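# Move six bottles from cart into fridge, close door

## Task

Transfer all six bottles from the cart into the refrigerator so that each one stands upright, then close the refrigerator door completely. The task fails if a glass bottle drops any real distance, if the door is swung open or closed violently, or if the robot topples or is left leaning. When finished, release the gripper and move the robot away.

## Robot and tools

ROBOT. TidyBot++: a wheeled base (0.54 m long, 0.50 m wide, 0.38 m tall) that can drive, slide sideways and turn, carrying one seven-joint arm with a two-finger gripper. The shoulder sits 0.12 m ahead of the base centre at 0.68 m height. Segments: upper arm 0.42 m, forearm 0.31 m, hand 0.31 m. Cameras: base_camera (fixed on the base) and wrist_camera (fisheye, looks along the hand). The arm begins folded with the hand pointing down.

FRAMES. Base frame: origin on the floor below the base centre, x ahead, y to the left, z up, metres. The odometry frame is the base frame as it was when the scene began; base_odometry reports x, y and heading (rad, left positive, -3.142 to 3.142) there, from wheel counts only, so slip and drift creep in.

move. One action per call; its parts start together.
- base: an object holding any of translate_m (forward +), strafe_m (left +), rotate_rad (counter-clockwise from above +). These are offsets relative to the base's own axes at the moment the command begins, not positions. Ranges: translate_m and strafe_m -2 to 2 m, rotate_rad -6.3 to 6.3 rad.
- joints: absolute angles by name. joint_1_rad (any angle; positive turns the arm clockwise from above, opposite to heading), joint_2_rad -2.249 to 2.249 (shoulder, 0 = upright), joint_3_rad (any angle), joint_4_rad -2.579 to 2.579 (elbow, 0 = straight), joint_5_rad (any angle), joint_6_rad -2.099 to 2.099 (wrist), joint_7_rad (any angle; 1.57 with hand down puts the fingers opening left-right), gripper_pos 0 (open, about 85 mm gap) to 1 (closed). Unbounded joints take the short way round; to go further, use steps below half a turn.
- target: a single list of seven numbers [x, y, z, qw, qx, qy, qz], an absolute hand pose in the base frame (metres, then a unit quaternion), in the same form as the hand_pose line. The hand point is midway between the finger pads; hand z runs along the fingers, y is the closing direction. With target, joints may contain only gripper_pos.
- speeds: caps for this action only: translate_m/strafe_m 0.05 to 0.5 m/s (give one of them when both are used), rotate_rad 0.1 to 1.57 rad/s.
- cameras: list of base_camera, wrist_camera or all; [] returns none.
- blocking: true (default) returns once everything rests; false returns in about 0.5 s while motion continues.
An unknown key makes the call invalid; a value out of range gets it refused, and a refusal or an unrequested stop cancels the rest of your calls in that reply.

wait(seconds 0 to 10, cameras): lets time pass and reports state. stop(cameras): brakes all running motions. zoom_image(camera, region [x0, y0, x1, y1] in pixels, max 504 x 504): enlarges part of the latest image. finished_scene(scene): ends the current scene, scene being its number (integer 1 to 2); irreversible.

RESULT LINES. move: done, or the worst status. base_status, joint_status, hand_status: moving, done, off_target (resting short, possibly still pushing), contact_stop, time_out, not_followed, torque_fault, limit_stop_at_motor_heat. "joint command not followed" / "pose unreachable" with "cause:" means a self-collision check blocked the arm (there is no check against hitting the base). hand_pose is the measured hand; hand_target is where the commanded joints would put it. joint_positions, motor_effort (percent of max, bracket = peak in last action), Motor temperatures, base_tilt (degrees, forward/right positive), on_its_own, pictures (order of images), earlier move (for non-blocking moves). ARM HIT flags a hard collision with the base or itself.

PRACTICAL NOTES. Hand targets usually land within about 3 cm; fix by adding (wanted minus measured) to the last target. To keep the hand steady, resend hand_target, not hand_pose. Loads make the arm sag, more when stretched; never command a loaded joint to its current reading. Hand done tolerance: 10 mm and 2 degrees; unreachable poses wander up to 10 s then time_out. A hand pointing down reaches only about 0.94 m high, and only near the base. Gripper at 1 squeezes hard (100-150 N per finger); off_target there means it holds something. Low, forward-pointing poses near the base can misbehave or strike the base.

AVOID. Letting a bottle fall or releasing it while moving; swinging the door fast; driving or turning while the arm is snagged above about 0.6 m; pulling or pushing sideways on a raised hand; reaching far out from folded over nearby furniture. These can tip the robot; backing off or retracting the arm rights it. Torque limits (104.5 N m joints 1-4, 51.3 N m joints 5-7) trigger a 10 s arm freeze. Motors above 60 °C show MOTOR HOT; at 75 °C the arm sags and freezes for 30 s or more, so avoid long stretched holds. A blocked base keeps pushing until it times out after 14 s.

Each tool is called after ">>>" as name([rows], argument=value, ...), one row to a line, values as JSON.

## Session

>>> move()

Scene clock: 0.00 s.
Motor temperatures (°C): [33 35 33 33 40 45 52]
base_odometry: x=+0.000 y=+0.000 heading=+0.000
base_tilt: forward=-0.3 right=+0.0
base_status: not commanded
joint_positions: joint_1_rad=+0.008 joint_2_rad=-0.348 joint_3_rad=+3.119 joint_4_rad=-2.503 joint_5_rad=+0.001 joint_6_rad=-0.873 joint_7_rad=+1.531 gripper_pos=+0.000
joint_status: not commanded
motor_effort: joint_1_rad=+2 joint_2_rad=-1 joint_3_rad=+0 joint_4_rad=+15 joint_5_rad=+1 joint_6_rad=+2 joint_7_rad=+1
hand_pose: x=+0.2727 y=+0.0023 z=+0.5946 quat_wxyz=(+0.003, +0.998, -0.013, +0.057) (m; base frame)
hand_target: x=+0.2736 y=+0.0023 z=+0.5951 quat_wxyz=(+0.003, +0.998, -0.013, +0.058) (m; base frame)
hand_status: not commanded
pictures: base_camera, wrist_camera
camera_calibration:
wrist_camera: T_world_to_cam=[[0.0111553, -0.999907, 0.00782405, -0.00681719], [-0.996675, -0.0117501, -0.0806249, 0.37255], [0.0807093, -0.00689865, -0.996714, 0.704567], [0, 0, 0, 1]] pos_world=[0.314523, 0.00242151, 0.732342]

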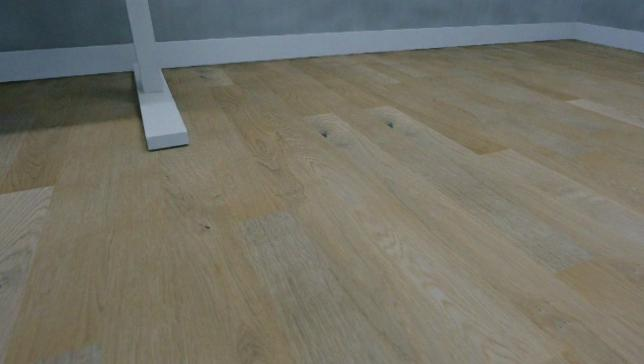

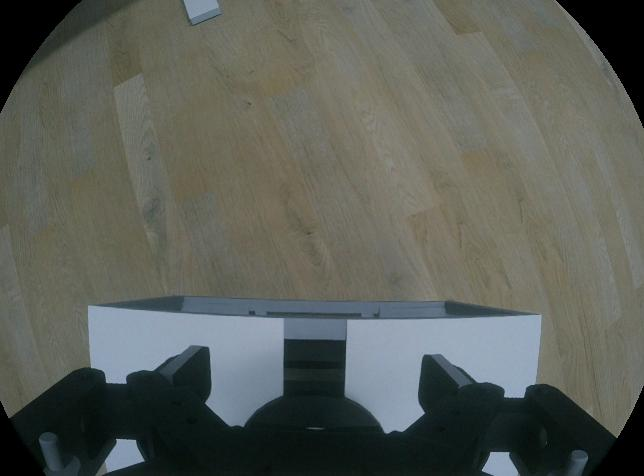

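>>> move(joints={"joint_2_rad": -0.9, "joint_4_rad": -2.3, "joint_5_rad": 0.035, "joint_6_rad": -0.1, "joint_7_rad": 1.6})

Scene clock: 14.10 s.
Motor temperatures (°C): [33 35 33 33 40 45 52]
move: done
base_odometry: x=+0.000 y=+0.000 heading=+0.000
base_tilt: forward=-0.3 right=+0.0
base_status: not commanded
joint_positions: joint_1_rad=+0.008 joint_2_rad=-0.888 joint_3_rad=+3.119 joint_4_rad=-2.320 joint_5_rad=+0.001 joint_6_rad=-0.144 joint_7_rad=+1.562 gripper_pos=+0.000
joint_status: all done
motor_effort: joint_1_rad=+2(2) joint_2_rad=+7(9) joint_3_rad=+1(1) joint_4_rad=+23(24) joint_5_rad=+1(2) joint_6_rad=+9(9) joint_7_rad=+1(2)
hand_pose: x=+0.4151 y=+0.0083 z=+0.9887 quat_wxyz=(+0.002, +0.709, +0.005, +0.705) (m; base frame)
hand_target: x=+0.4095 y=+0.0077 z=+1.0185 quat_wxyz=(+0.029, +0.681, +0.029, +0.731) (m; base frame)
hand_status: not commanded
pictures: base_camera, wrist_camera
camera_calibration:
wrist_camera: T_world_to_cam=[[0.00619941, -0.998873, 0.047046, -0.0422685], [-0.0378905, -0.0472477, -0.998164, 1.05575], [0.999263, 0.00440544, -0.0381407, -0.243119], [0, 0, 0, 1]] pos_world=[0.283205, 0.00873189, 1.04653]

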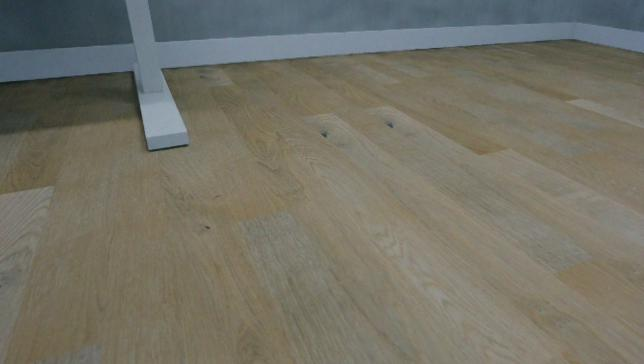

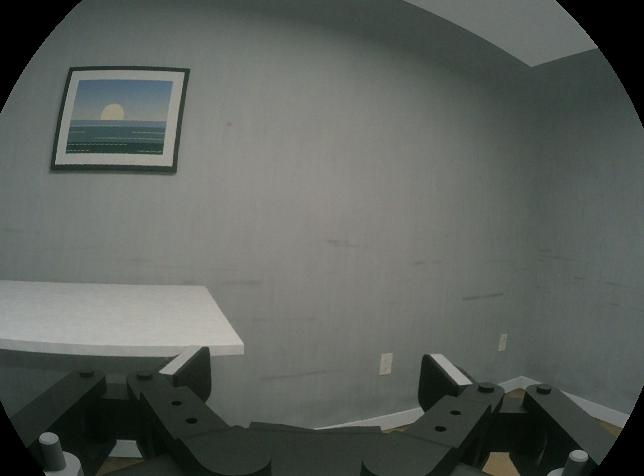

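>>> move(base={"rotate_rad": -1.57}, joints={"joint_1_rad": 0.0, "joint_3_rad": 3.142})

Scene clock: 26.83 s.
Motor temperatures (°C): [33 35 33 33 40 45 52]
move: done
base_odometry: x=+0.000 y=+0.000 heading=-1.569
base_tilt: forward=-0.3 right=+0.0
base_status: done
joint_positions: joint_1_rad=+0.007 joint_2_rad=-0.888 joint_3_rad=+3.135 joint_4_rad=-2.320 joint_5_rad=+0.001 joint_6_rad=-0.141 joint_7_rad=+1.562 gripper_pos=+0.000
joint_status: all done
motor_effort: joint_1_rad=+2(4) joint_2_rad=+7(7) joint_3_rad=+0(3) joint_4_rad=+23(24) joint_5_rad=+0(1) joint_6_rad=+9(9) joint_7_rad=+1(1)
hand_pose: x=+0.4152 y=+0.0020 z=+0.9898 quat_wxyz=(+0.000, +0.708, -0.002, +0.706) (m; base frame)
hand_target: x=+0.4097 y=+0.0001 z=+1.0188 quat_wxyz=(+0.025, +0.681, +0.020, +0.731) (m; base frame)
hand_status: not commanded
pictures: base_camera, wrist_camera
camera_calibration:
wrist_camera: T_world_to_cam=[[-0.00227621, -0.999383, 0.0350596, -0.0332279], [-0.0354048, -0.0349571, -0.998761, 1.05608], [0.99937, -0.00351466, -0.0353034, -0.246024], [0, 0, 0, 1]] pos_world=[0.283184, 0.00284543, 1.04725]

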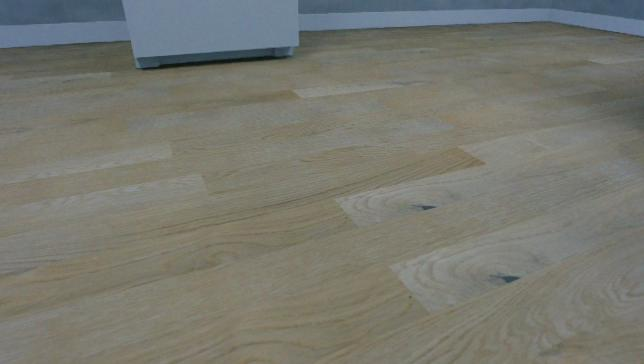

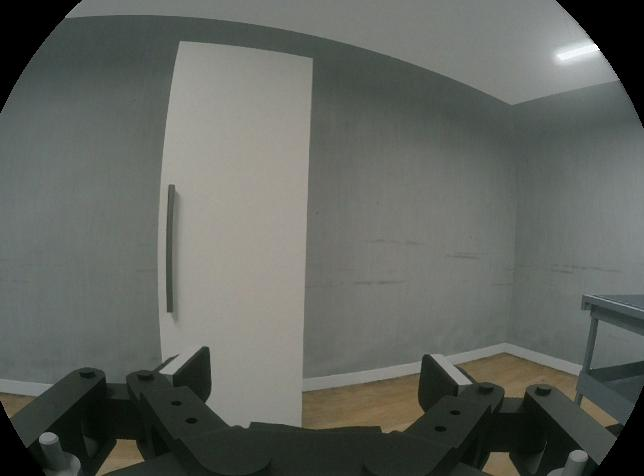

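>>> move(base={"rotate_rad": -1.1})

Scene clock: 41.80 s.
Motor temperatures (°C): [33 35 33 34 40 45 52]
move: done
base_odometry: x=+0.000 y=+0.000 heading=-2.669
base_tilt: forward=-0.3 right=+0.0
base_status: done
joint_positions: joint_1_rad=+0.007 joint_2_rad=-0.888 joint_3_rad=+3.137 joint_4_rad=-2.320 joint_5_rad=+0.001 joint_6_rad=-0.141 joint_7_rad=+1.563 gripper_pos=+0.000
joint_status: not commanded
motor_effort: joint_1_rad=+2(3) joint_2_rad=+7(7) joint_3_rad=+1(2) joint_4_rad=+23(24) joint_5_rad=+1(2) joint_6_rad=+8(9) joint_7_rad=+1(1)
hand_pose: x=+0.4152 y=+0.0014 z=+0.9898 quat_wxyz=(+0.000, +0.708, -0.002, +0.706) (m; base frame)
hand_target: x=+0.4097 y=+0.0001 z=+1.0188 quat_wxyz=(+0.025, +0.681, +0.020, +0.731) (m; base frame)
hand_status: not commanded
pictures: base_camera, wrist_camera
camera_calibration:
wrist_camera: T_world_to_cam=[[-0.00312814, -0.999413, 0.034118, -0.032504], [-0.0351841, -0.0339871, -0.998803, 1.0561], [0.999376, -0.00432481, -0.0350571, -0.246277], [0, 0, 0, 1]] pos_world=[0.283179, 0.00234374, 1.04731]

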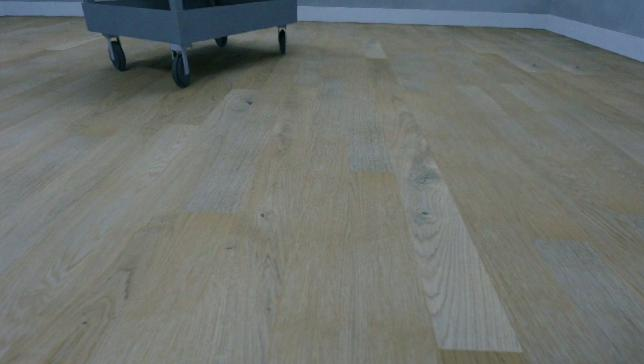

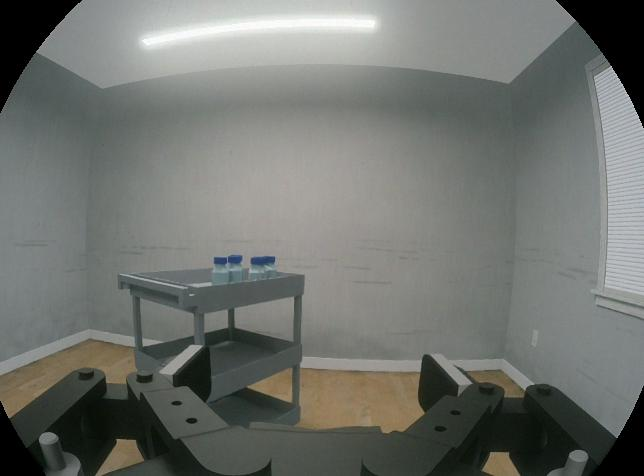

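>>> zoom_image(camera="wrist_camera", region=[100, 240, 320, 440])

>>> zoom_image(camera="base_camera", region=[60, 0, 320, 100])

Scaled by 2.291.

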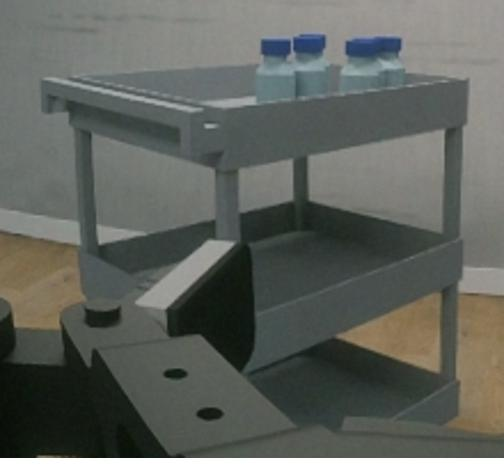

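Scaled by 1.938.

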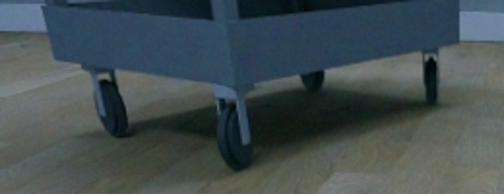

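>>> move(base={"translate_m": 0.2286, "strafe_m": 0.849, "rotate_rad": 1.49})

Scene clock: 137.43 s.
Motor temperatures (°C): [33 35 33 35 40 45 52]
move: done
base_odometry: x=+0.183 y=-0.860 heading=-1.178
base_tilt: forward=-0.2 right=+0.0
base_status: done
joint_positions: joint_1_rad=+0.007 joint_2_rad=-0.891 joint_3_rad=+3.143 joint_4_rad=-2.320 joint_5_rad=+0.001 joint_6_rad=-0.140 joint_7_rad=+1.563 gripper_pos=+0.000
joint_status: not commanded
motor_effort: joint_1_rad=+2(3) joint_2_rad=+7(9) joint_3_rad=+1(3) joint_4_rad=+24(24) joint_5_rad=+1(1) joint_6_rad=+9(10) joint_7_rad=+1(1)
hand_pose: x=+0.4142 y=-0.0013 z=+0.9913 quat_wxyz=(+0.000, +0.706, -0.006, +0.708) (m; base frame)
hand_target: x=+0.4097 y=+0.0001 z=+1.0188 quat_wxyz=(+0.025, +0.681, +0.020, +0.731) (m; base frame)
hand_status: not commanded
pictures: base_camera, wrist_camera
camera_calibration:
wrist_camera: T_world_to_cam=[[-0.00722917, -0.999543, 0.0293626, -0.0288146], [-0.0307117, -0.0291276, -0.999104, 1.05588], [0.999502, -0.00812447, -0.0304871, -0.249861], [0, 0, 0, 1]] pos_world=[0.281957, -0.000076033, 1.04817]

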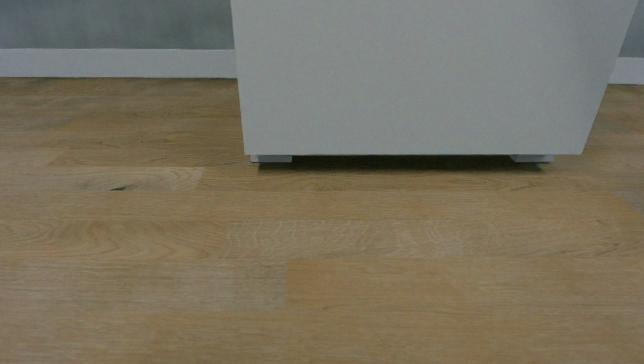

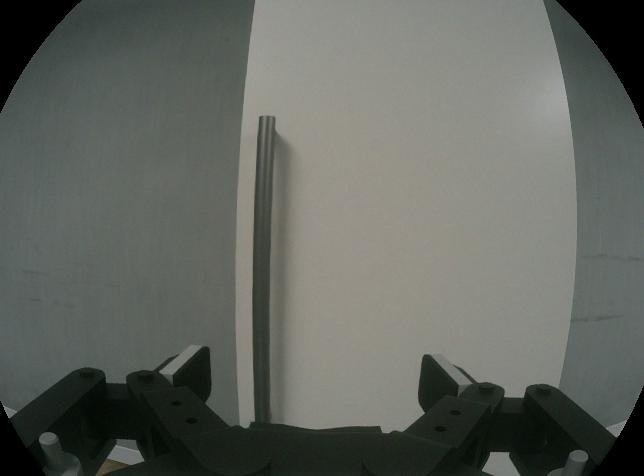

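>>> move(base={"translate_m": 0.151, "strafe_m": -0.086, "rotate_rad": 0.252})

>>> zoom_image(camera="wrist_camera", region=[200, 150, 420, 370])

Scene clock: 239.57 s.
Motor temperatures (°C): [33 35 33 35 40 45 52]
move: done
base_odometry: x=+0.162 y=-1.033 heading=-0.925
base_tilt: forward=-0.3 right=+0.0
base_status: done
joint_positions: joint_1_rad=+0.007 joint_2_rad=-0.893 joint_3_rad=+3.142 joint_4_rad=-2.320 joint_5_rad=+0.001 joint_6_rad=-0.140 joint_7_rad=+1.563 gripper_pos=+0.000
joint_status: not commanded
motor_effort: joint_1_rad=+2(3) joint_2_rad=+7(9) joint_3_rad=+1(3) joint_4_rad=+23(24) joint_5_rad=+0(2) joint_6_rad=+8(9) joint_7_rad=+1(1)
hand_pose: x=+0.4136 y=-0.0010 z=+0.9920 quat_wxyz=(+0.000, +0.706, -0.005, +0.709) (m; base frame)
hand_target: x=+0.4097 y=+0.0001 z=+1.0188 quat_wxyz=(+0.025, +0.681, +0.020, +0.731) (m; base frame)
hand_status: not commanded
pictures: base_camera, wrist_camera
camera_calibration:
wrist_camera: T_world_to_cam=[[-0.00695596, -0.999533, 0.0297508, -0.0291121], [-0.0283448, -0.0295424, -0.999162, 1.05565], [0.999574, -0.00779341, -0.028126, -0.251577], [0, 0, 0, 1]] pos_world=[0.28119, 0.000127459, 1.04856]

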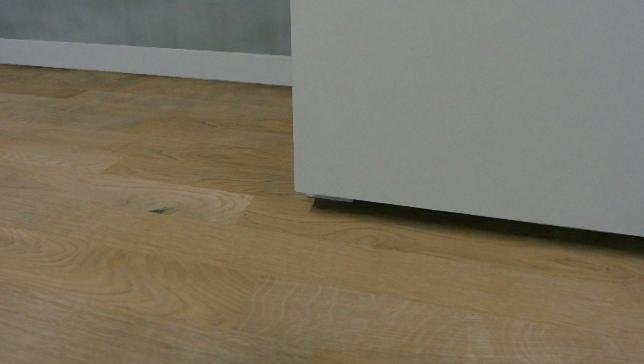

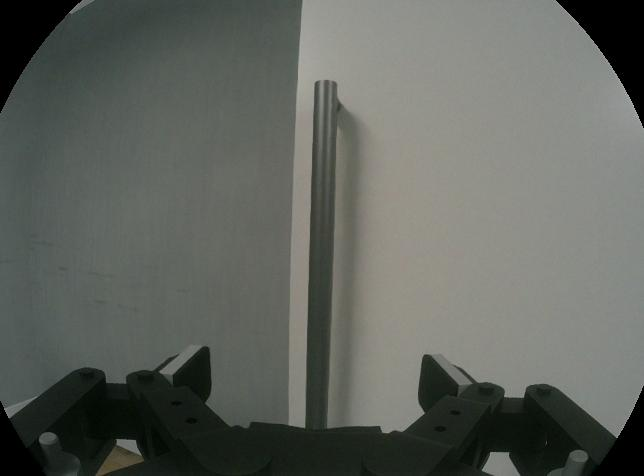

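Scaled by 2.291.

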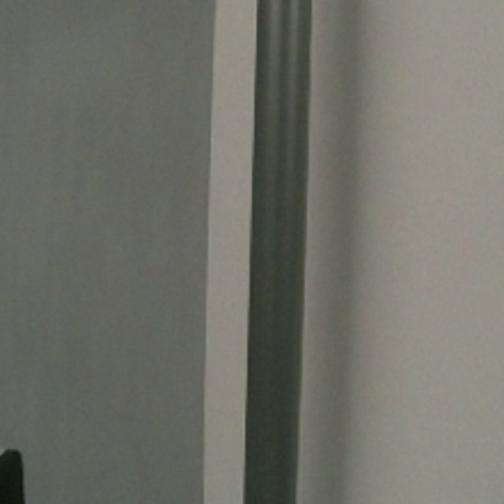

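>>> move(base={"translate_m": 0.2, "strafe_m": -0.005}, speeds={"translate_m": 0.2}, cameras=["wrist_camera"])

>>> zoom_image(camera="wrist_camera", region=[200, 150, 420, 370])

Scene clock: 252.33 s.
Motor temperatures (°C): [33 35 33 35 40 45 52]
move: done
base_odometry: x=+0.278 y=-1.196 heading=-0.925
base_tilt: forward=-0.3 right=+0.0
base_status: done
joint_positions: joint_1_rad=+0.007 joint_2_rad=-0.896 joint_3_rad=+3.142 joint_4_rad=-2.320 joint_5_rad=+0.001 joint_6_rad=-0.139 joint_7_rad=+1.563 gripper_pos=+0.000
joint_status: not commanded
motor_effort: joint_1_rad=+2(3) joint_2_rad=+7(10) joint_3_rad=+0(1) joint_4_rad=+24(24) joint_5_rad=+0(1) joint_6_rad=+9(9) joint_7_rad=+1(1)
hand_pose: x=+0.4127 y=-0.0010 z=+0.9931 quat_wxyz=(+0.000, +0.704, -0.005, +0.710) (m; base frame)
hand_target: x=+0.4097 y=+0.0001 z=+1.0188 quat_wxyz=(+0.025, +0.681, +0.020, +0.731) (m; base frame)
hand_status: not commanded
pictures: wrist_camera
camera_calibration:
wrist_camera: T_world_to_cam=[[-0.00706161, -0.999531, 0.0298109, -0.0291605], [-0.0248047, -0.0296274, -0.999253, 1.05534], [0.999667, -0.00779579, -0.0245838, -0.254176], [0, 0, 0, 1]] pos_world=[0.280063, 0.000138531, 1.04917]

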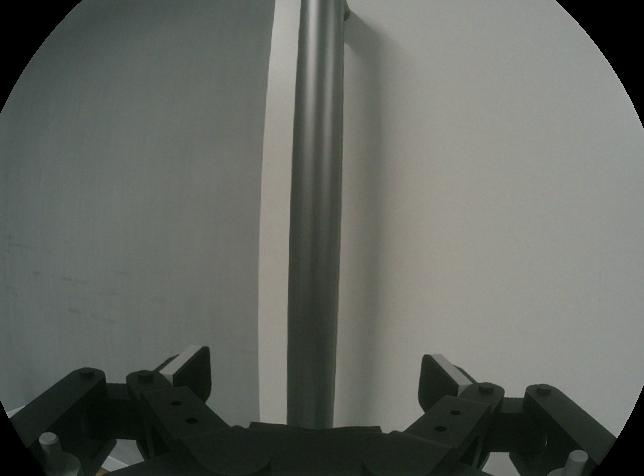

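Scaled by 2.291.

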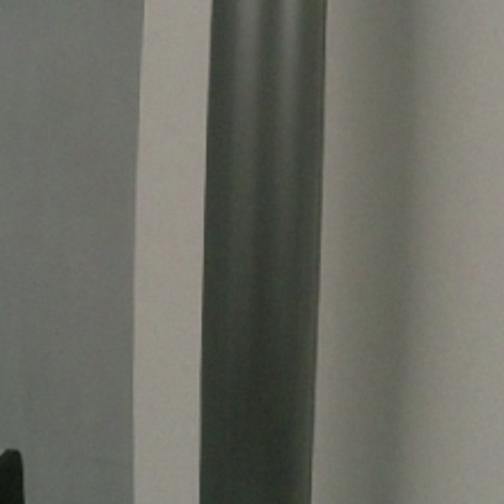

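>>> move(base={"translate_m": 0.038}, speeds={"translate_m": 0.1}, cameras=[])

>>> move(joints={"gripper_pos": 0.85}, cameras=["wrist_camera"])

Scene clock: 259.60 s.
Motor temperatures (°C): [33 35 33 35 40 45 52]
move: done
base_odometry: x=+0.301 y=-1.226 heading=-0.926
base_tilt: forward=-0.2 right=+0.0
base_status: done
joint_positions: joint_1_rad=+0.007 joint_2_rad=-0.898 joint_3_rad=+3.142 joint_4_rad=-2.320 joint_5_rad=+0.001 joint_6_rad=-0.139 joint_7_rad=+1.563 gripper_pos=+0.000
joint_status: not commanded
motor_effort: joint_1_rad=+2(2) joint_2_rad=+7(10) joint_3_rad=+0(1) joint_4_rad=+23(24) joint_5_rad=+1(1) joint_6_rad=+8(9) joint_7_rad=+1(1)
hand_pose: x=+0.4120 y=-0.0010 z=+0.9938 quat_wxyz=(+0.000, +0.704, -0.005, +0.711) (m; base frame)
hand_target: x=+0.4097 y=+0.0001 z=+1.0188 quat_wxyz=(+0.025, +0.681, +0.020, +0.731) (m; base frame)
hand_status: not commanded
pictures: none
No camera images: "cameras" was empty.

Scene clock: 260.83 s.
Motor temperatures (°C): [33 35 33 35 40 45 52]
move: off_target
base_odometry: x=+0.301 y=-1.226 heading=-0.925
base_tilt: forward=-0.3 right=+0.0
base_status: not commanded
joint_positions: joint_1_rad=+0.004 joint_2_rad=-0.900 joint_3_rad=+3.141 joint_4_rad=-2.321 joint_5_rad=+0.001 joint_6_rad=-0.139 joint_7_rad=+1.565 gripper_pos=+0.764
joint_status: gripper_pos off_target (ended at +0.764, target +0.850)
motor_effort: joint_1_rad=+4(6) joint_2_rad=+6(10) joint_3_rad=+2(6) joint_4_rad=+26(28) joint_5_rad=+1(2) joint_6_rad=+10(13) joint_7_rad=+1(1)
hand_pose: x=+0.4114 y=+0.0007 z=+0.9939 quat_wxyz=(+0.000, +0.703, -0.002, +0.711) (m; base frame)
hand_target: x=+0.4097 y=+0.0001 z=+1.0188 quat_wxyz=(+0.025, +0.681, +0.020, +0.731) (m; base frame)
hand_status: not commanded
pictures: wrist_camera
camera_calibration:
wrist_camera: T_world_to_cam=[[-0.00295072, -0.999437, 0.0334348, -0.0327706], [-0.0211016, -0.0333652, -0.99922, 1.05461], [0.999773, -0.00365395, -0.0209913, -0.256502], [0, 0, 0, 1]] pos_world=[0.278601, 0.00149783, 1.04949]

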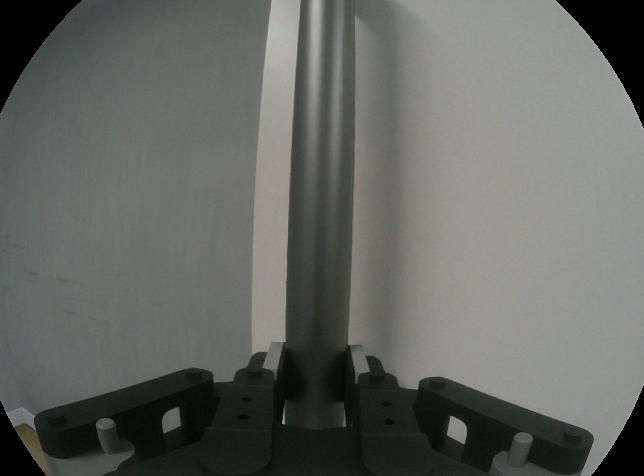

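>>> move(base={"translate_m": -0.0337, "strafe_m": -0.0223, "rotate_rad": 0.06}, speeds={"translate_m": 0.07, "rotate_rad": 0.1}, cameras=["wrist_camera"])

Scene clock: 272.73 s.
Motor temperatures (°C): [33 35 33 36 40 45 52]
move: done
base_odometry: x=+0.262 y=-1.213 heading=-0.865
base_tilt: forward=-0.3 right=+0.0
base_status: done
joint_positions: joint_1_rad=+0.004 joint_2_rad=-0.888 joint_3_rad=+3.142 joint_4_rad=-2.326 joint_5_rad=+0.001 joint_6_rad=-0.116 joint_7_rad=+1.568 gripper_pos=+0.766
joint_status: not commanded
motor_effort: joint_1_rad=+2(4) joint_2_rad=+3(8) joint_3_rad=+1(4) joint_4_rad=+26(29) joint_5_rad=+0(1) joint_6_rad=+12(13) joint_7_rad=+1(1)
hand_pose: x=+0.4155 y=+0.0000 z=+0.9941 quat_wxyz=(+0.001, +0.701, -0.002, +0.713) (m; base frame)
hand_target: x=+0.4097 y=+0.0001 z=+1.0188 quat_wxyz=(+0.025, +0.681, +0.020, +0.731) (m; base frame)
hand_status: not commanded
pictures: wrist_camera
camera_calibration:
wrist_camera: T_world_to_cam=[[-0.00409147, -0.999379, 0.0349911, -0.0344762], [-0.0159709, -0.0349216, -0.999262, 1.05278], [0.999864, -0.0046473, -0.0158181, -0.265753], [0, 0, 0, 1]] pos_world=[0.28239, 0.00107497, 1.049]

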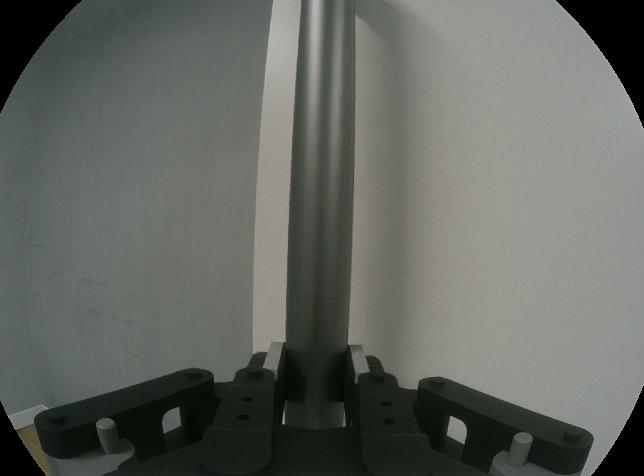

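>>> move(base={"translate_m": -0.1306, "strafe_m": -0.1057, "rotate_rad": 0.25}, speeds={"translate_m": 0.15, "rotate_rad": 0.22}, cameras=["wrist_camera"])

Scene clock: 281.27 s.
Motor temperatures (°C): [33 35 33 36 40 45 52]
move: done
base_odometry: x=+0.097 y=-1.182 heading=-0.614
base_tilt: forward=-0.2 right=+0.0
base_status: done
joint_positions: joint_1_rad=+0.003 joint_2_rad=-0.881 joint_3_rad=+3.142 joint_4_rad=-2.322 joint_5_rad=+0.001 joint_6_rad=-0.116 joint_7_rad=+1.571 gripper_pos=+0.766
joint_status: not commanded
motor_effort: joint_1_rad=+2(5) joint_2_rad=+3(6) joint_3_rad=+1(4) joint_4_rad=+25(27) joint_5_rad=+1(2) joint_6_rad=+9(12) joint_7_rad=+2(2)
hand_pose: x=+0.4173 y=+0.0001 z=+0.9948 quat_wxyz=(+0.002, +0.702, -0.001, +0.712) (m; base frame)
hand_target: x=+0.4097 y=+0.0001 z=+1.0188 quat_wxyz=(+0.025, +0.681, +0.020, +0.731) (m; base frame)
hand_status: not commanded
pictures: wrist_camera
camera_calibration:
wrist_camera: T_world_to_cam=[[-0.0035219, -0.999273, 0.0379526, -0.0375867], [-0.0182193, -0.0378824, -0.999116, 1.05427], [0.999828, -0.00421026, -0.0180726, -0.265337], [0, 0, 0, 1]] pos_world=[0.284367, 0.00126171, 1.04997]

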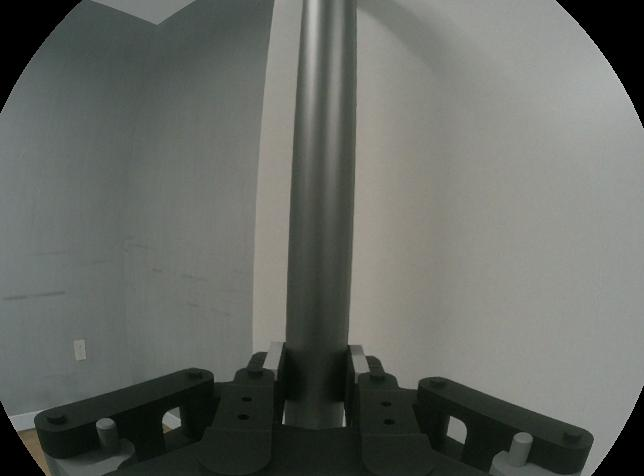

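>>> move(base={"translate_m": -0.1532, "strafe_m": -0.1323, "rotate_rad": 0.3}, speeds={"translate_m": 0.17, "rotate_rad": 0.252}, cameras=[])

>>> move(base={"translate_m": -0.1532, "strafe_m": -0.1323, "rotate_rad": 0.3}, speeds={"translate_m": 0.17, "rotate_rad": 0.252}, cameras=["wrist_camera", "base_camera"])

Scene clock: 290.90 s.
Motor temperatures (°C): [33 35 33 36 40 45 52]
move: done
base_odometry: x=-0.104 y=-1.202 heading=-0.313
base_tilt: forward=-0.2 right=+0.0
base_status: done
joint_positions: joint_1_rad=+0.000 joint_2_rad=-0.877 joint_3_rad=+3.142 joint_4_rad=-2.318 joint_5_rad=+0.001 joint_6_rad=-0.116 joint_7_rad=+1.573 gripper_pos=+0.766
joint_status: not commanded
motor_effort: joint_1_rad=+3(6) joint_2_rad=+3(5) joint_3_rad=+1(4) joint_4_rad=+25(26) joint_5_rad=+3(3) joint_6_rad=+9(11) joint_7_rad=+3(3)
hand_pose: x=+0.4186 y=+0.0010 z=+0.9957 quat_wxyz=(+0.001, +0.702, +0.001, +0.712) (m; base frame)
hand_target: x=+0.4097 y=+0.0001 z=+1.0188 quat_wxyz=(+0.025, +0.681, +0.020, +0.731) (m; base frame)
hand_status: not commanded
pictures: none
No camera images: "cameras" was empty.

Scene clock: 292.80 s.
Motor temperatures (°C): [33 35 33 36 40 45 52]
move: done
base_odometry: x=-0.291 y=-1.280 heading=-0.013
base_tilt: forward=-0.3 right=+0.0
base_status: done
joint_positions: joint_1_rad=-0.001 joint_2_rad=-0.877 joint_3_rad=+3.144 joint_4_rad=-2.317 joint_5_rad=+0.001 joint_6_rad=-0.115 joint_7_rad=+1.573 gripper_pos=+0.766
joint_status: not commanded
motor_effort: joint_1_rad=+3(5) joint_2_rad=+3(6) joint_3_rad=+0(4) joint_4_rad=+24(27) joint_5_rad=+3(4) joint_6_rad=+9(12) joint_7_rad=+3(3)
hand_pose: x=+0.4185 y=+0.0007 z=+0.9969 quat_wxyz=(+0.001, +0.702, +0.001, +0.713) (m; base frame)
hand_target: x=+0.4097 y=+0.0001 z=+1.0188 quat_wxyz=(+0.025, +0.681, +0.020, +0.731) (m; base frame)
hand_status: not commanded
pictures: base_camera, wrist_camera
camera_calibration:
wrist_camera: T_world_to_cam=[[-0.000460884, -0.999232, 0.0391898, -0.0396153], [-0.0167292, -0.0391766, -0.999092, 1.05579], [0.99986, -0.00111608, -0.0166983, -0.267871], [0, 0, 0, 1]] pos_world=[0.285478, 0.00147848, 1.05191]

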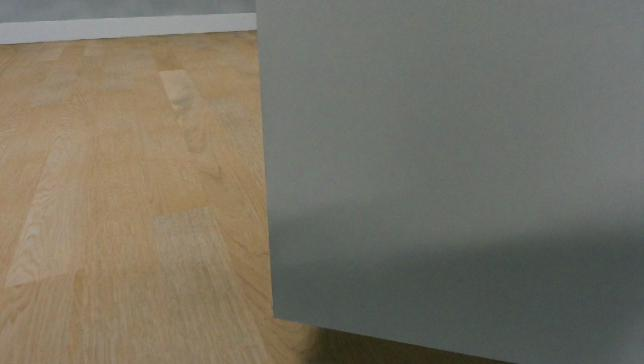

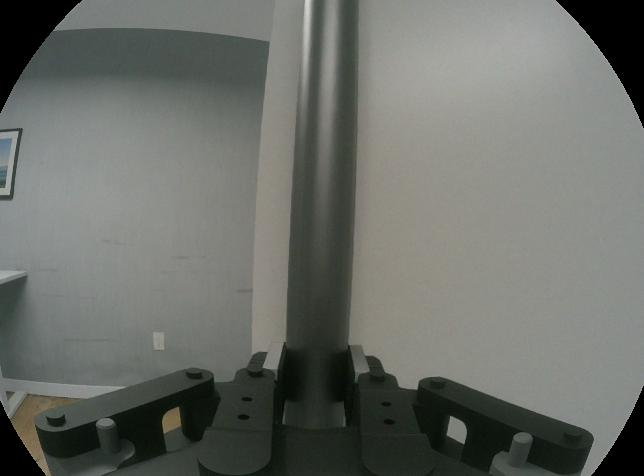

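>>> move(base={"translate_m": -0.1532, "strafe_m": -0.1323, "rotate_rad": 0.3}, speeds={"translate_m": 0.17, "rotate_rad": 0.252}, cameras=["wrist_camera"])

Scene clock: 302.57 s.
Motor temperatures (°C): [33 35 33 36 40 45 52]
move: done
base_odometry: x=-0.446 y=-1.411 heading=+0.288
base_tilt: forward=-0.3 right=+0.0
base_status: done
joint_positions: joint_1_rad=-0.002 joint_2_rad=-0.883 joint_3_rad=+3.147 joint_4_rad=-2.318 joint_5_rad=+0.001 joint_6_rad=-0.114 joint_7_rad=+1.573 gripper_pos=+0.766
joint_status: not commanded
motor_effort: joint_1_rad=+3(5) joint_2_rad=+3(7) joint_3_rad=-1(4) joint_4_rad=+25(27) joint_5_rad=+2(4) joint_6_rad=+10(12) joint_7_rad=+3(3)
hand_pose: x=+0.4168 y=-0.0004 z=+0.9980 quat_wxyz=(+0.000, +0.700, -0.001, +0.715) (m; base frame)
hand_target: x=+0.4097 y=+0.0001 z=+1.0188 quat_wxyz=(+0.025, +0.681, +0.020, +0.731) (m; base frame)
hand_status: not commanded
pictures: wrist_camera
camera_calibration:
wrist_camera: T_world_to_cam=[[-0.00174777, -0.999328, 0.0366165, -0.0376887], [-0.011426, -0.0365942, -0.999265, 1.05481], [0.999933, -0.00216487, -0.0113544, -0.271439], [0, 0, 0, 1]] pos_world=[0.283407, 0.000349133, 1.05234]

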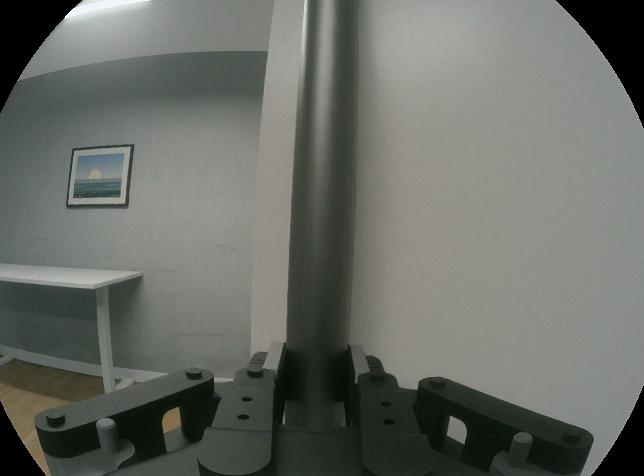

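>>> move(base={"translate_m": -0.1306, "strafe_m": -0.1068, "rotate_rad": 0.25}, speeds={"translate_m": 0.13, "rotate_rad": 0.193}, cameras=["wrist_camera"])

Scene clock: 309.07 s.
Motor temperatures (°C): [33 35 33 36 40 45 52]
move: done
base_odometry: x=-0.540 y=-1.550 heading=+0.539
base_tilt: forward=-0.3 right=+0.0
base_status: done
joint_positions: joint_1_rad=-0.002 joint_2_rad=-0.886 joint_3_rad=+3.152 joint_4_rad=-2.318 joint_5_rad=+0.001 joint_6_rad=-0.114 joint_7_rad=+1.573 gripper_pos=+0.766
joint_status: not commanded
motor_effort: joint_1_rad=+3(4) joint_2_rad=+4(8) joint_3_rad=-1(5) joint_4_rad=+24(27) joint_5_rad=+1(3) joint_6_rad=+9(11) joint_7_rad=+2(3)
hand_pose: x=+0.4157 y=-0.0027 z=+0.9989 quat_wxyz=(+0.000, +0.698, -0.003, +0.716) (m; base frame)
hand_target: x=+0.4097 y=+0.0001 z=+1.0188 quat_wxyz=(+0.025, +0.681, +0.020, +0.731) (m; base frame)
hand_status: not commanded
pictures: wrist_camera
camera_calibration:
wrist_camera: T_world_to_cam=[[-0.00532032, -0.999451, 0.0326906, -0.0345855], [-0.00844107, -0.032645, -0.999431, 1.05455], [0.99995, -0.00559324, -0.00826276, -0.273531], [0, 0, 0, 1]] pos_world=[0.282235, -0.00167059, 1.05282]

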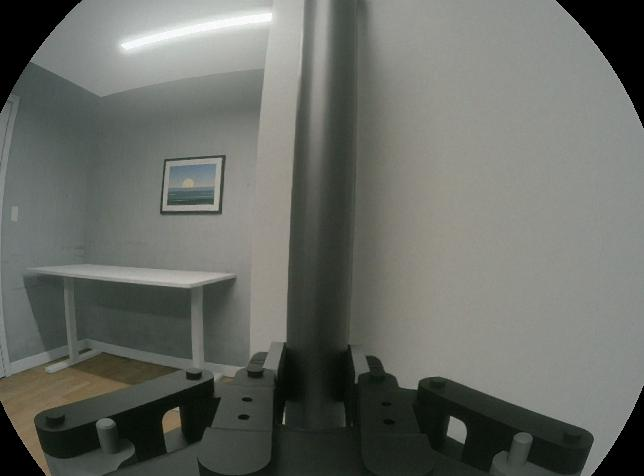

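>>> move(base={"translate_m": -0.0446, "strafe_m": -0.0306, "rotate_rad": 0.08}, speeds={"translate_m": 0.07, "rotate_rad": 0.104}, cameras=["wrist_camera"])

Scene clock: 316.37 s.
Motor temperatures (°C): [33 35 33 36 40 45 52]
move: done
base_odometry: x=-0.563 y=-1.599 heading=+0.619
base_tilt: forward=-0.2 right=+0.0
base_status: done
joint_positions: joint_1_rad=-0.001 joint_2_rad=-0.893 joint_3_rad=+3.153 joint_4_rad=-2.322 joint_5_rad=+0.001 joint_6_rad=-0.114 joint_7_rad=+1.573 gripper_pos=+0.766
joint_status: not commanded
motor_effort: joint_1_rad=+1(6) joint_2_rad=+7(10) joint_3_rad=-3(6) joint_4_rad=+27(29) joint_5_rad=+0(2) joint_6_rad=+11(13) joint_7_rad=+2(2)
hand_pose: x=+0.4136 y=-0.0032 z=+0.9992 quat_wxyz=(+0.000, +0.697, -0.004, +0.717) (m; base frame)
hand_target: x=+0.4097 y=+0.0001 z=+1.0188 quat_wxyz=(+0.025, +0.681, +0.020, +0.731) (m; base frame)
hand_status: not commanded
pictures: wrist_camera
camera_calibration:
wrist_camera: T_world_to_cam=[[-0.00675791, -0.99946, 0.03216, -0.0340129], [-0.00434029, -0.0321311, -0.999474, 1.05311], [0.999968, -0.00689395, -0.00412081, -0.275585], [0, 0, 0, 1]] pos_world=[0.279917, -0.00205693, 1.05251]

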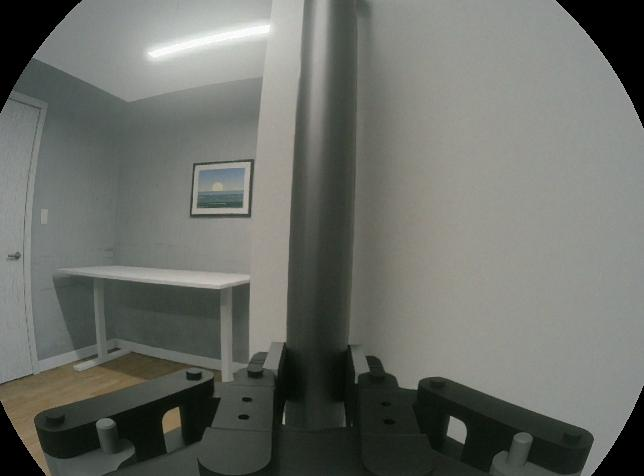

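>>> move(base={"translate_m": -0.028, "strafe_m": -0.0195, "rotate_rad": 0.05}, speeds={"translate_m": 0.06, "rotate_rad": 0.1}, cameras=["base_camera"])

Scene clock: 324.63 s.
Motor temperatures (°C): [33 35 33 36 40 45 52]
move: done
base_odometry: x=-0.574 y=-1.631 heading=+0.670
base_tilt: forward=-0.2 right=+0.1
base_status: done
joint_positions: joint_1_rad=+0.005 joint_2_rad=-0.806 joint_3_rad=+3.156 joint_4_rad=-2.291 joint_5_rad=+0.001 joint_6_rad=-0.087 joint_7_rad=+1.573 gripper_pos=+0.766
joint_status: not commanded
motor_effort: joint_1_rad=-1(3) joint_2_rad=-12(14) joint_3_rad=-4(7) joint_4_rad=+20(27) joint_5_rad=+0(1) joint_6_rad=+4(11) joint_7_rad=+2(2)
hand_pose: x=+0.4399 y=-0.0068 z=+0.9999 quat_wxyz=(+0.003, +0.707, -0.008, +0.707) (m; base frame)
hand_target: x=+0.4097 y=+0.0001 z=+1.0188 quat_wxyz=(+0.025, +0.681, +0.020, +0.731) (m; base frame)
hand_status: not commanded
pictures: base_camera

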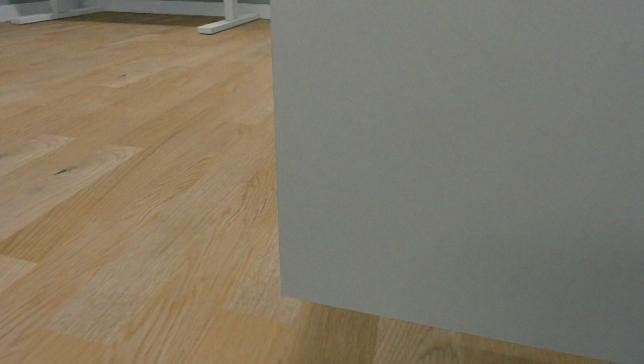

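>>> move(base={"translate_m": 0.021, "strafe_m": 0.008}, speeds={"translate_m": 0.1}, cameras=[])

>>> move(joints={"gripper_pos": 0.0}, cameras=["wrist_camera"])

Scene clock: 347.53 s.
Motor temperatures (°C): [33 35 33 36 40 45 52]
move: done
base_odometry: x=-0.563 y=-1.612 heading=+0.668
base_tilt: forward=-0.3 right=+0.1
base_status: done
joint_positions: joint_1_rad=+0.014 joint_2_rad=-0.872 joint_3_rad=+3.166 joint_4_rad=-2.317 joint_5_rad=+0.001 joint_6_rad=-0.101 joint_7_rad=+1.575 gripper_pos=+0.766
joint_status: not commanded
motor_effort: joint_1_rad=-2(4) joint_2_rad=+1(13) joint_3_rad=-6(7) joint_4_rad=+25(27) joint_5_rad=-1(2) joint_6_rad=+9(11) joint_7_rad=+0(1)
hand_pose: x=+0.4199 y=-0.0136 z=+0.9994 quat_wxyz=(+0.006, +0.698, -0.015, +0.715) (m; base frame)
hand_target: x=+0.4097 y=+0.0001 z=+1.0188 quat_wxyz=(+0.025, +0.681, +0.020, +0.731) (m; base frame)
hand_status: not commanded
pictures: none
No camera images: "cameras" was empty.

Scene clock: 348.57 s.
Motor temperatures (°C): [33 35 33 36 40 45 52]
move: done
base_odometry: x=-0.563 y=-1.612 heading=+0.669
base_tilt: forward=-0.3 right=+0.1
base_status: not commanded
joint_positions: joint_1_rad=+0.007 joint_2_rad=-0.894 joint_3_rad=+3.143 joint_4_rad=-2.316 joint_5_rad=+0.001 joint_6_rad=-0.101 joint_7_rad=+1.575 gripper_pos=+0.000
joint_status: all done
motor_effort: joint_1_rad=+2(3) joint_2_rad=+7(9) joint_3_rad=+1(6) joint_4_rad=+24(25) joint_5_rad=+1(1) joint_6_rad=+7(10) joint_7_rad=+1(1)
hand_pose: x=+0.4128 y=-0.0014 z=+1.0064 quat_wxyz=(+0.004, +0.690, -0.001, +0.724) (m; base frame)
hand_target: x=+0.4097 y=+0.0001 z=+1.0188 quat_wxyz=(+0.025, +0.681, +0.020, +0.731) (m; base frame)
hand_status: not commanded
pictures: wrist_camera
camera_calibration:
wrist_camera: T_world_to_cam=[[-0.00922462, -0.99911, 0.0411486, -0.0404267], [0.0142071, -0.0412771, -0.999047, 1.05235], [0.999857, -0.00863122, 0.0145753, -0.293516], [0, 0, 0, 1]] pos_world=[0.27815, 0.000514021, 1.05729]

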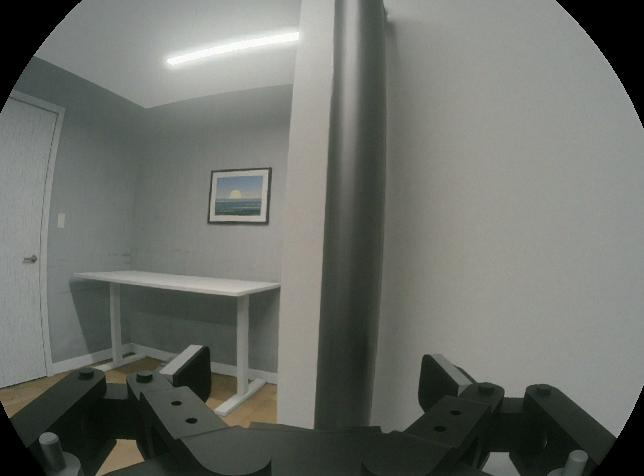

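>>> move(base={"translate_m": -0.12}, speeds={"translate_m": 0.2}, cameras=["wrist_camera"])

Scene clock: 355.87 s.
Motor temperatures (°C): [33 35 33 36 40 45 52]
move: done
base_odometry: x=-0.657 y=-1.686 heading=+0.669
base_tilt: forward=-0.2 right=+0.0
base_status: done
joint_positions: joint_1_rad=+0.007 joint_2_rad=-0.897 joint_3_rad=+3.143 joint_4_rad=-2.316 joint_5_rad=+0.001 joint_6_rad=-0.101 joint_7_rad=+1.575 gripper_pos=+0.000
joint_status: not commanded
motor_effort: joint_1_rad=+2(2) joint_2_rad=+7(10) joint_3_rad=+0(2) joint_4_rad=+23(24) joint_5_rad=+1(1) joint_6_rad=+9(9) joint_7_rad=+1(1)
hand_pose: x=+0.4118 y=-0.0014 z=+1.0074 quat_wxyz=(+0.004, +0.689, -0.001, +0.725) (m; base frame)
hand_target: x=+0.4097 y=+0.0001 z=+1.0188 quat_wxyz=(+0.025, +0.681, +0.020, +0.731) (m; base frame)
hand_status: not commanded
pictures: wrist_camera
camera_calibration:
wrist_camera: T_world_to_cam=[[-0.00936125, -0.99911, 0.0411395, -0.0404042], [0.0175247, -0.041299, -0.998993, 1.05192], [0.999803, -0.00863087, 0.0178957, -0.295773], [0, 0, 0, 1]] pos_world=[0.276902, 0.000522228, 1.05782]

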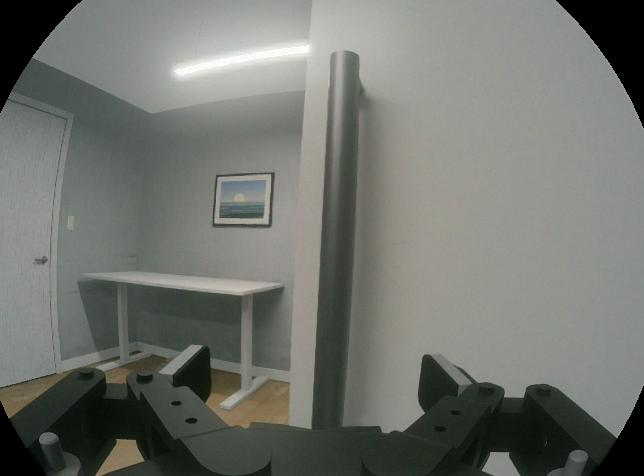

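>>> move(base={"rotate_rad": -2.24}, cameras=["base_camera", "wrist_camera"])

Scene clock: 364.40 s.
Motor temperatures (°C): [33 35 33 36 40 45 52]
move: done
base_odometry: x=-0.657 y=-1.686 heading=-1.570
base_tilt: forward=-0.3 right=+0.0
base_status: done
joint_positions: joint_1_rad=+0.007 joint_2_rad=-0.897 joint_3_rad=+3.143 joint_4_rad=-2.316 joint_5_rad=+0.001 joint_6_rad=-0.101 joint_7_rad=+1.575 gripper_pos=+0.000
joint_status: not commanded
motor_effort: joint_1_rad=+2(3) joint_2_rad=+7(8) joint_3_rad=+1(2) joint_4_rad=+23(24) joint_5_rad=+1(2) joint_6_rad=+8(10) joint_7_rad=+1(1)
hand_pose: x=+0.4118 y=-0.0014 z=+1.0074 quat_wxyz=(+0.004, +0.689, -0.001, +0.725) (m; base frame)
hand_target: x=+0.4097 y=+0.0001 z=+1.0188 quat_wxyz=(+0.025, +0.681, +0.020, +0.731) (m; base frame)
hand_status: not commanded
pictures: base_camera, wrist_camera
camera_calibration:
wrist_camera: T_world_to_cam=[[-0.00934293, -0.999109, 0.0411625, -0.0404221], [0.0175253, -0.0413216, -0.998992, 1.05192], [0.999803, -0.00861213, 0.0178957, -0.295773], [0, 0, 0, 1]] pos_world=[0.276902, 0.000533761, 1.05782]

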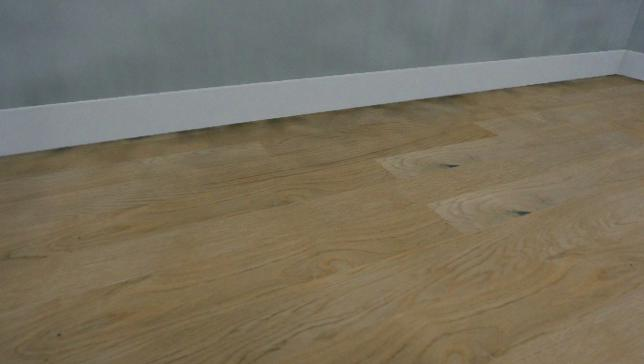

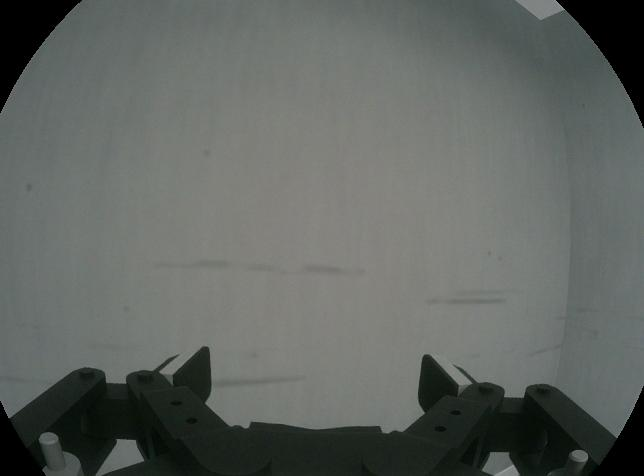

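>>> move(base={"translate_m": -1.15, "strafe_m": 0.03}, cameras=["base_camera", "wrist_camera"])

Scene clock: 373.97 s.
Motor temperatures (°C): [33 35 33 36 40 45 52]
move: done
base_odometry: x=-0.628 y=-0.536 heading=-1.571
base_tilt: forward=-0.2 right=+0.1
base_status: done
joint_positions: joint_1_rad=+0.007 joint_2_rad=-0.898 joint_3_rad=+3.143 joint_4_rad=-2.316 joint_5_rad=+0.001 joint_6_rad=-0.101 joint_7_rad=+1.575 gripper_pos=+0.000
joint_status: not commanded
motor_effort: joint_1_rad=+2(2) joint_2_rad=+7(10) joint_3_rad=+0(2) joint_4_rad=+24(24) joint_5_rad=+1(2) joint_6_rad=+8(10) joint_7_rad=+1(1)
hand_pose: x=+0.4116 y=-0.0014 z=+1.0076 quat_wxyz=(+0.004, +0.689, -0.001, +0.725) (m; base frame)
hand_target: x=+0.4097 y=+0.0001 z=+1.0188 quat_wxyz=(+0.025, +0.681, +0.020, +0.731) (m; base frame)
hand_status: not commanded
pictures: base_camera, wrist_camera
camera_calibration:
wrist_camera: T_world_to_cam=[[-0.00936354, -0.999109, 0.0411611, -0.0404191], [0.0180244, -0.0413249, -0.998983, 1.05186], [0.999794, -0.00861211, 0.0183953, -0.296121], [0, 0, 0, 1]] pos_world=[0.276722, 0.000534931, 1.05791]

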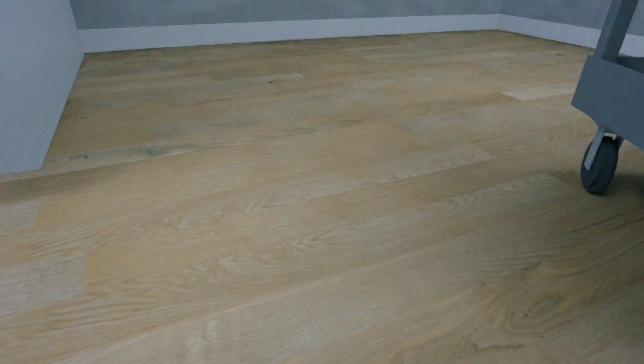

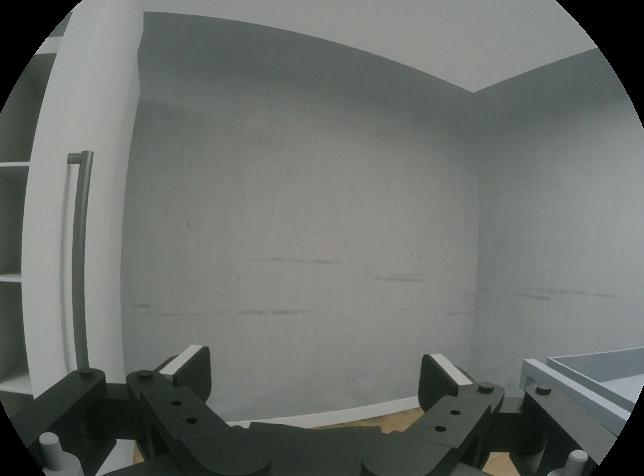

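>>> move(base={"strafe_m": -0.75}, joints={"joint_1_rad": 0.0, "joint_2_rad": -0.085, "joint_3_rad": 3.142, "joint_4_rad": -1.425, "joint_5_rad": 0.035, "joint_6_rad": -0.87, "joint_7_rad": 1.6, "gripper_pos": 0.0})

Scene clock: 426.03 s.
Motor temperatures (°C): [33 35 33 36 40 45 52]
move: done
base_odometry: x=-1.378 y=-0.536 heading=-1.572
base_tilt: forward=-0.2 right=+0.0
base_status: done
joint_positions: joint_1_rad=+0.007 joint_2_rad=-0.095 joint_3_rad=+3.143 joint_4_rad=-1.449 joint_5_rad=+0.001 joint_6_rad=-0.827 joint_7_rad=+1.575 gripper_pos=+0.000
joint_status: all done
motor_effort: joint_1_rad=+2(3) joint_2_rad=-16(18) joint_3_rad=+0(3) joint_4_rad=+22(24) joint_5_rad=+1(2) joint_6_rad=+7(10) joint_7_rad=+1(2)
hand_pose: x=+0.6413 y=-0.0034 z=+0.9902 quat_wxyz=(+0.003, +0.887, -0.002, +0.462) (m; base frame)
hand_target: x=+0.6391 y=-0.0072 z=+0.9874 quat_wxyz=(+0.024, +0.893, +0.017, +0.449) (m; base frame)
hand_status: not commanded
pictures: base_camera, wrist_camera
camera_calibration:
wrist_camera: T_world_to_cam=[[0.0153469, -0.999283, 0.0346043, -0.0489287], [-0.598654, -0.0369028, -0.800157, 1.22886], [0.800861, -0.00843602, -0.598791, 0.213286], [0, 0, 0, 1]] pos_world=[0.565598, -0.00174609, 1.11269]

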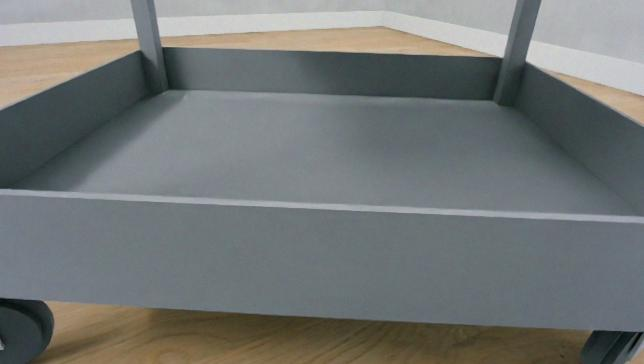

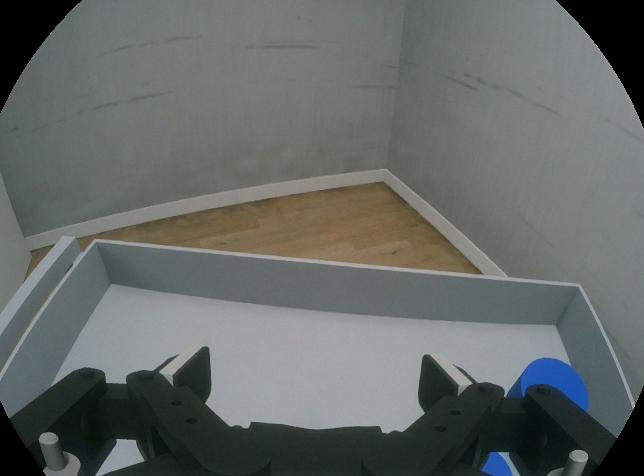

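>>> move(base={"strafe_m": -0.24, "translate_m": -0.06, "rotate_rad": -0.095})

Scene clock: 471.90 s.
Motor temperatures (°C): [33 35 33 36 40 45 51]
move: done
base_odometry: x=-1.618 y=-0.475 heading=-1.667
base_tilt: forward=-0.2 right=+0.0
base_status: done
joint_positions: joint_1_rad=+0.001 joint_2_rad=-0.094 joint_3_rad=+3.146 joint_4_rad=-1.448 joint_5_rad=+0.002 joint_6_rad=-0.828 joint_7_rad=+1.575 gripper_pos=+0.000
joint_status: not commanded
motor_effort: joint_1_rad=+2(5) joint_2_rad=-16(18) joint_3_rad=+0(3) joint_4_rad=+22(23) joint_5_rad=+1(2) joint_6_rad=+7(8) joint_7_rad=+1(1)
hand_pose: x=+0.6413 y=-0.0019 z=+0.9899 quat_wxyz=(+0.003, +0.887, -0.001, +0.462) (m; base frame)
hand_target: x=+0.6391 y=-0.0072 z=+0.9874 quat_wxyz=(+0.024, +0.893, +0.017, +0.449) (m; base frame)
hand_status: not commanded
pictures: base_camera, wrist_camera
camera_calibration:
wrist_camera: T_world_to_cam=[[0.018448, -0.999233, 0.0345284, -0.0493285], [-0.599663, -0.0386914, -0.799316, 1.22855], [0.80004, -0.00595962, -0.599918, 0.214727], [0, 0, 0, 1]] pos_world=[0.565834, -0.000476837, 1.11252]

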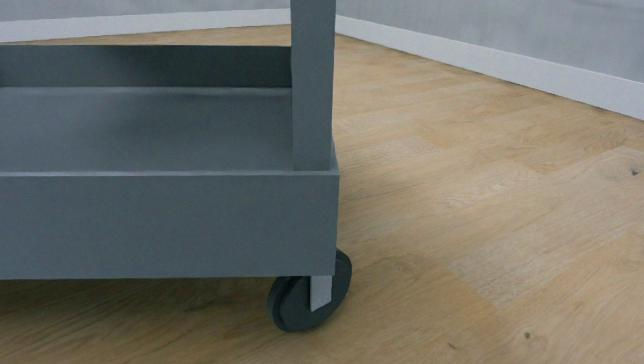

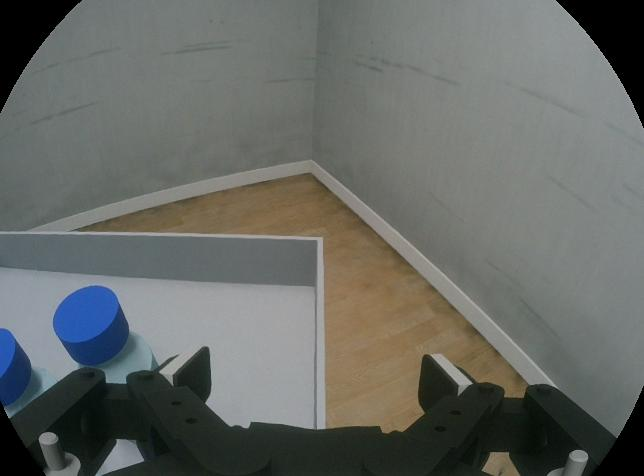

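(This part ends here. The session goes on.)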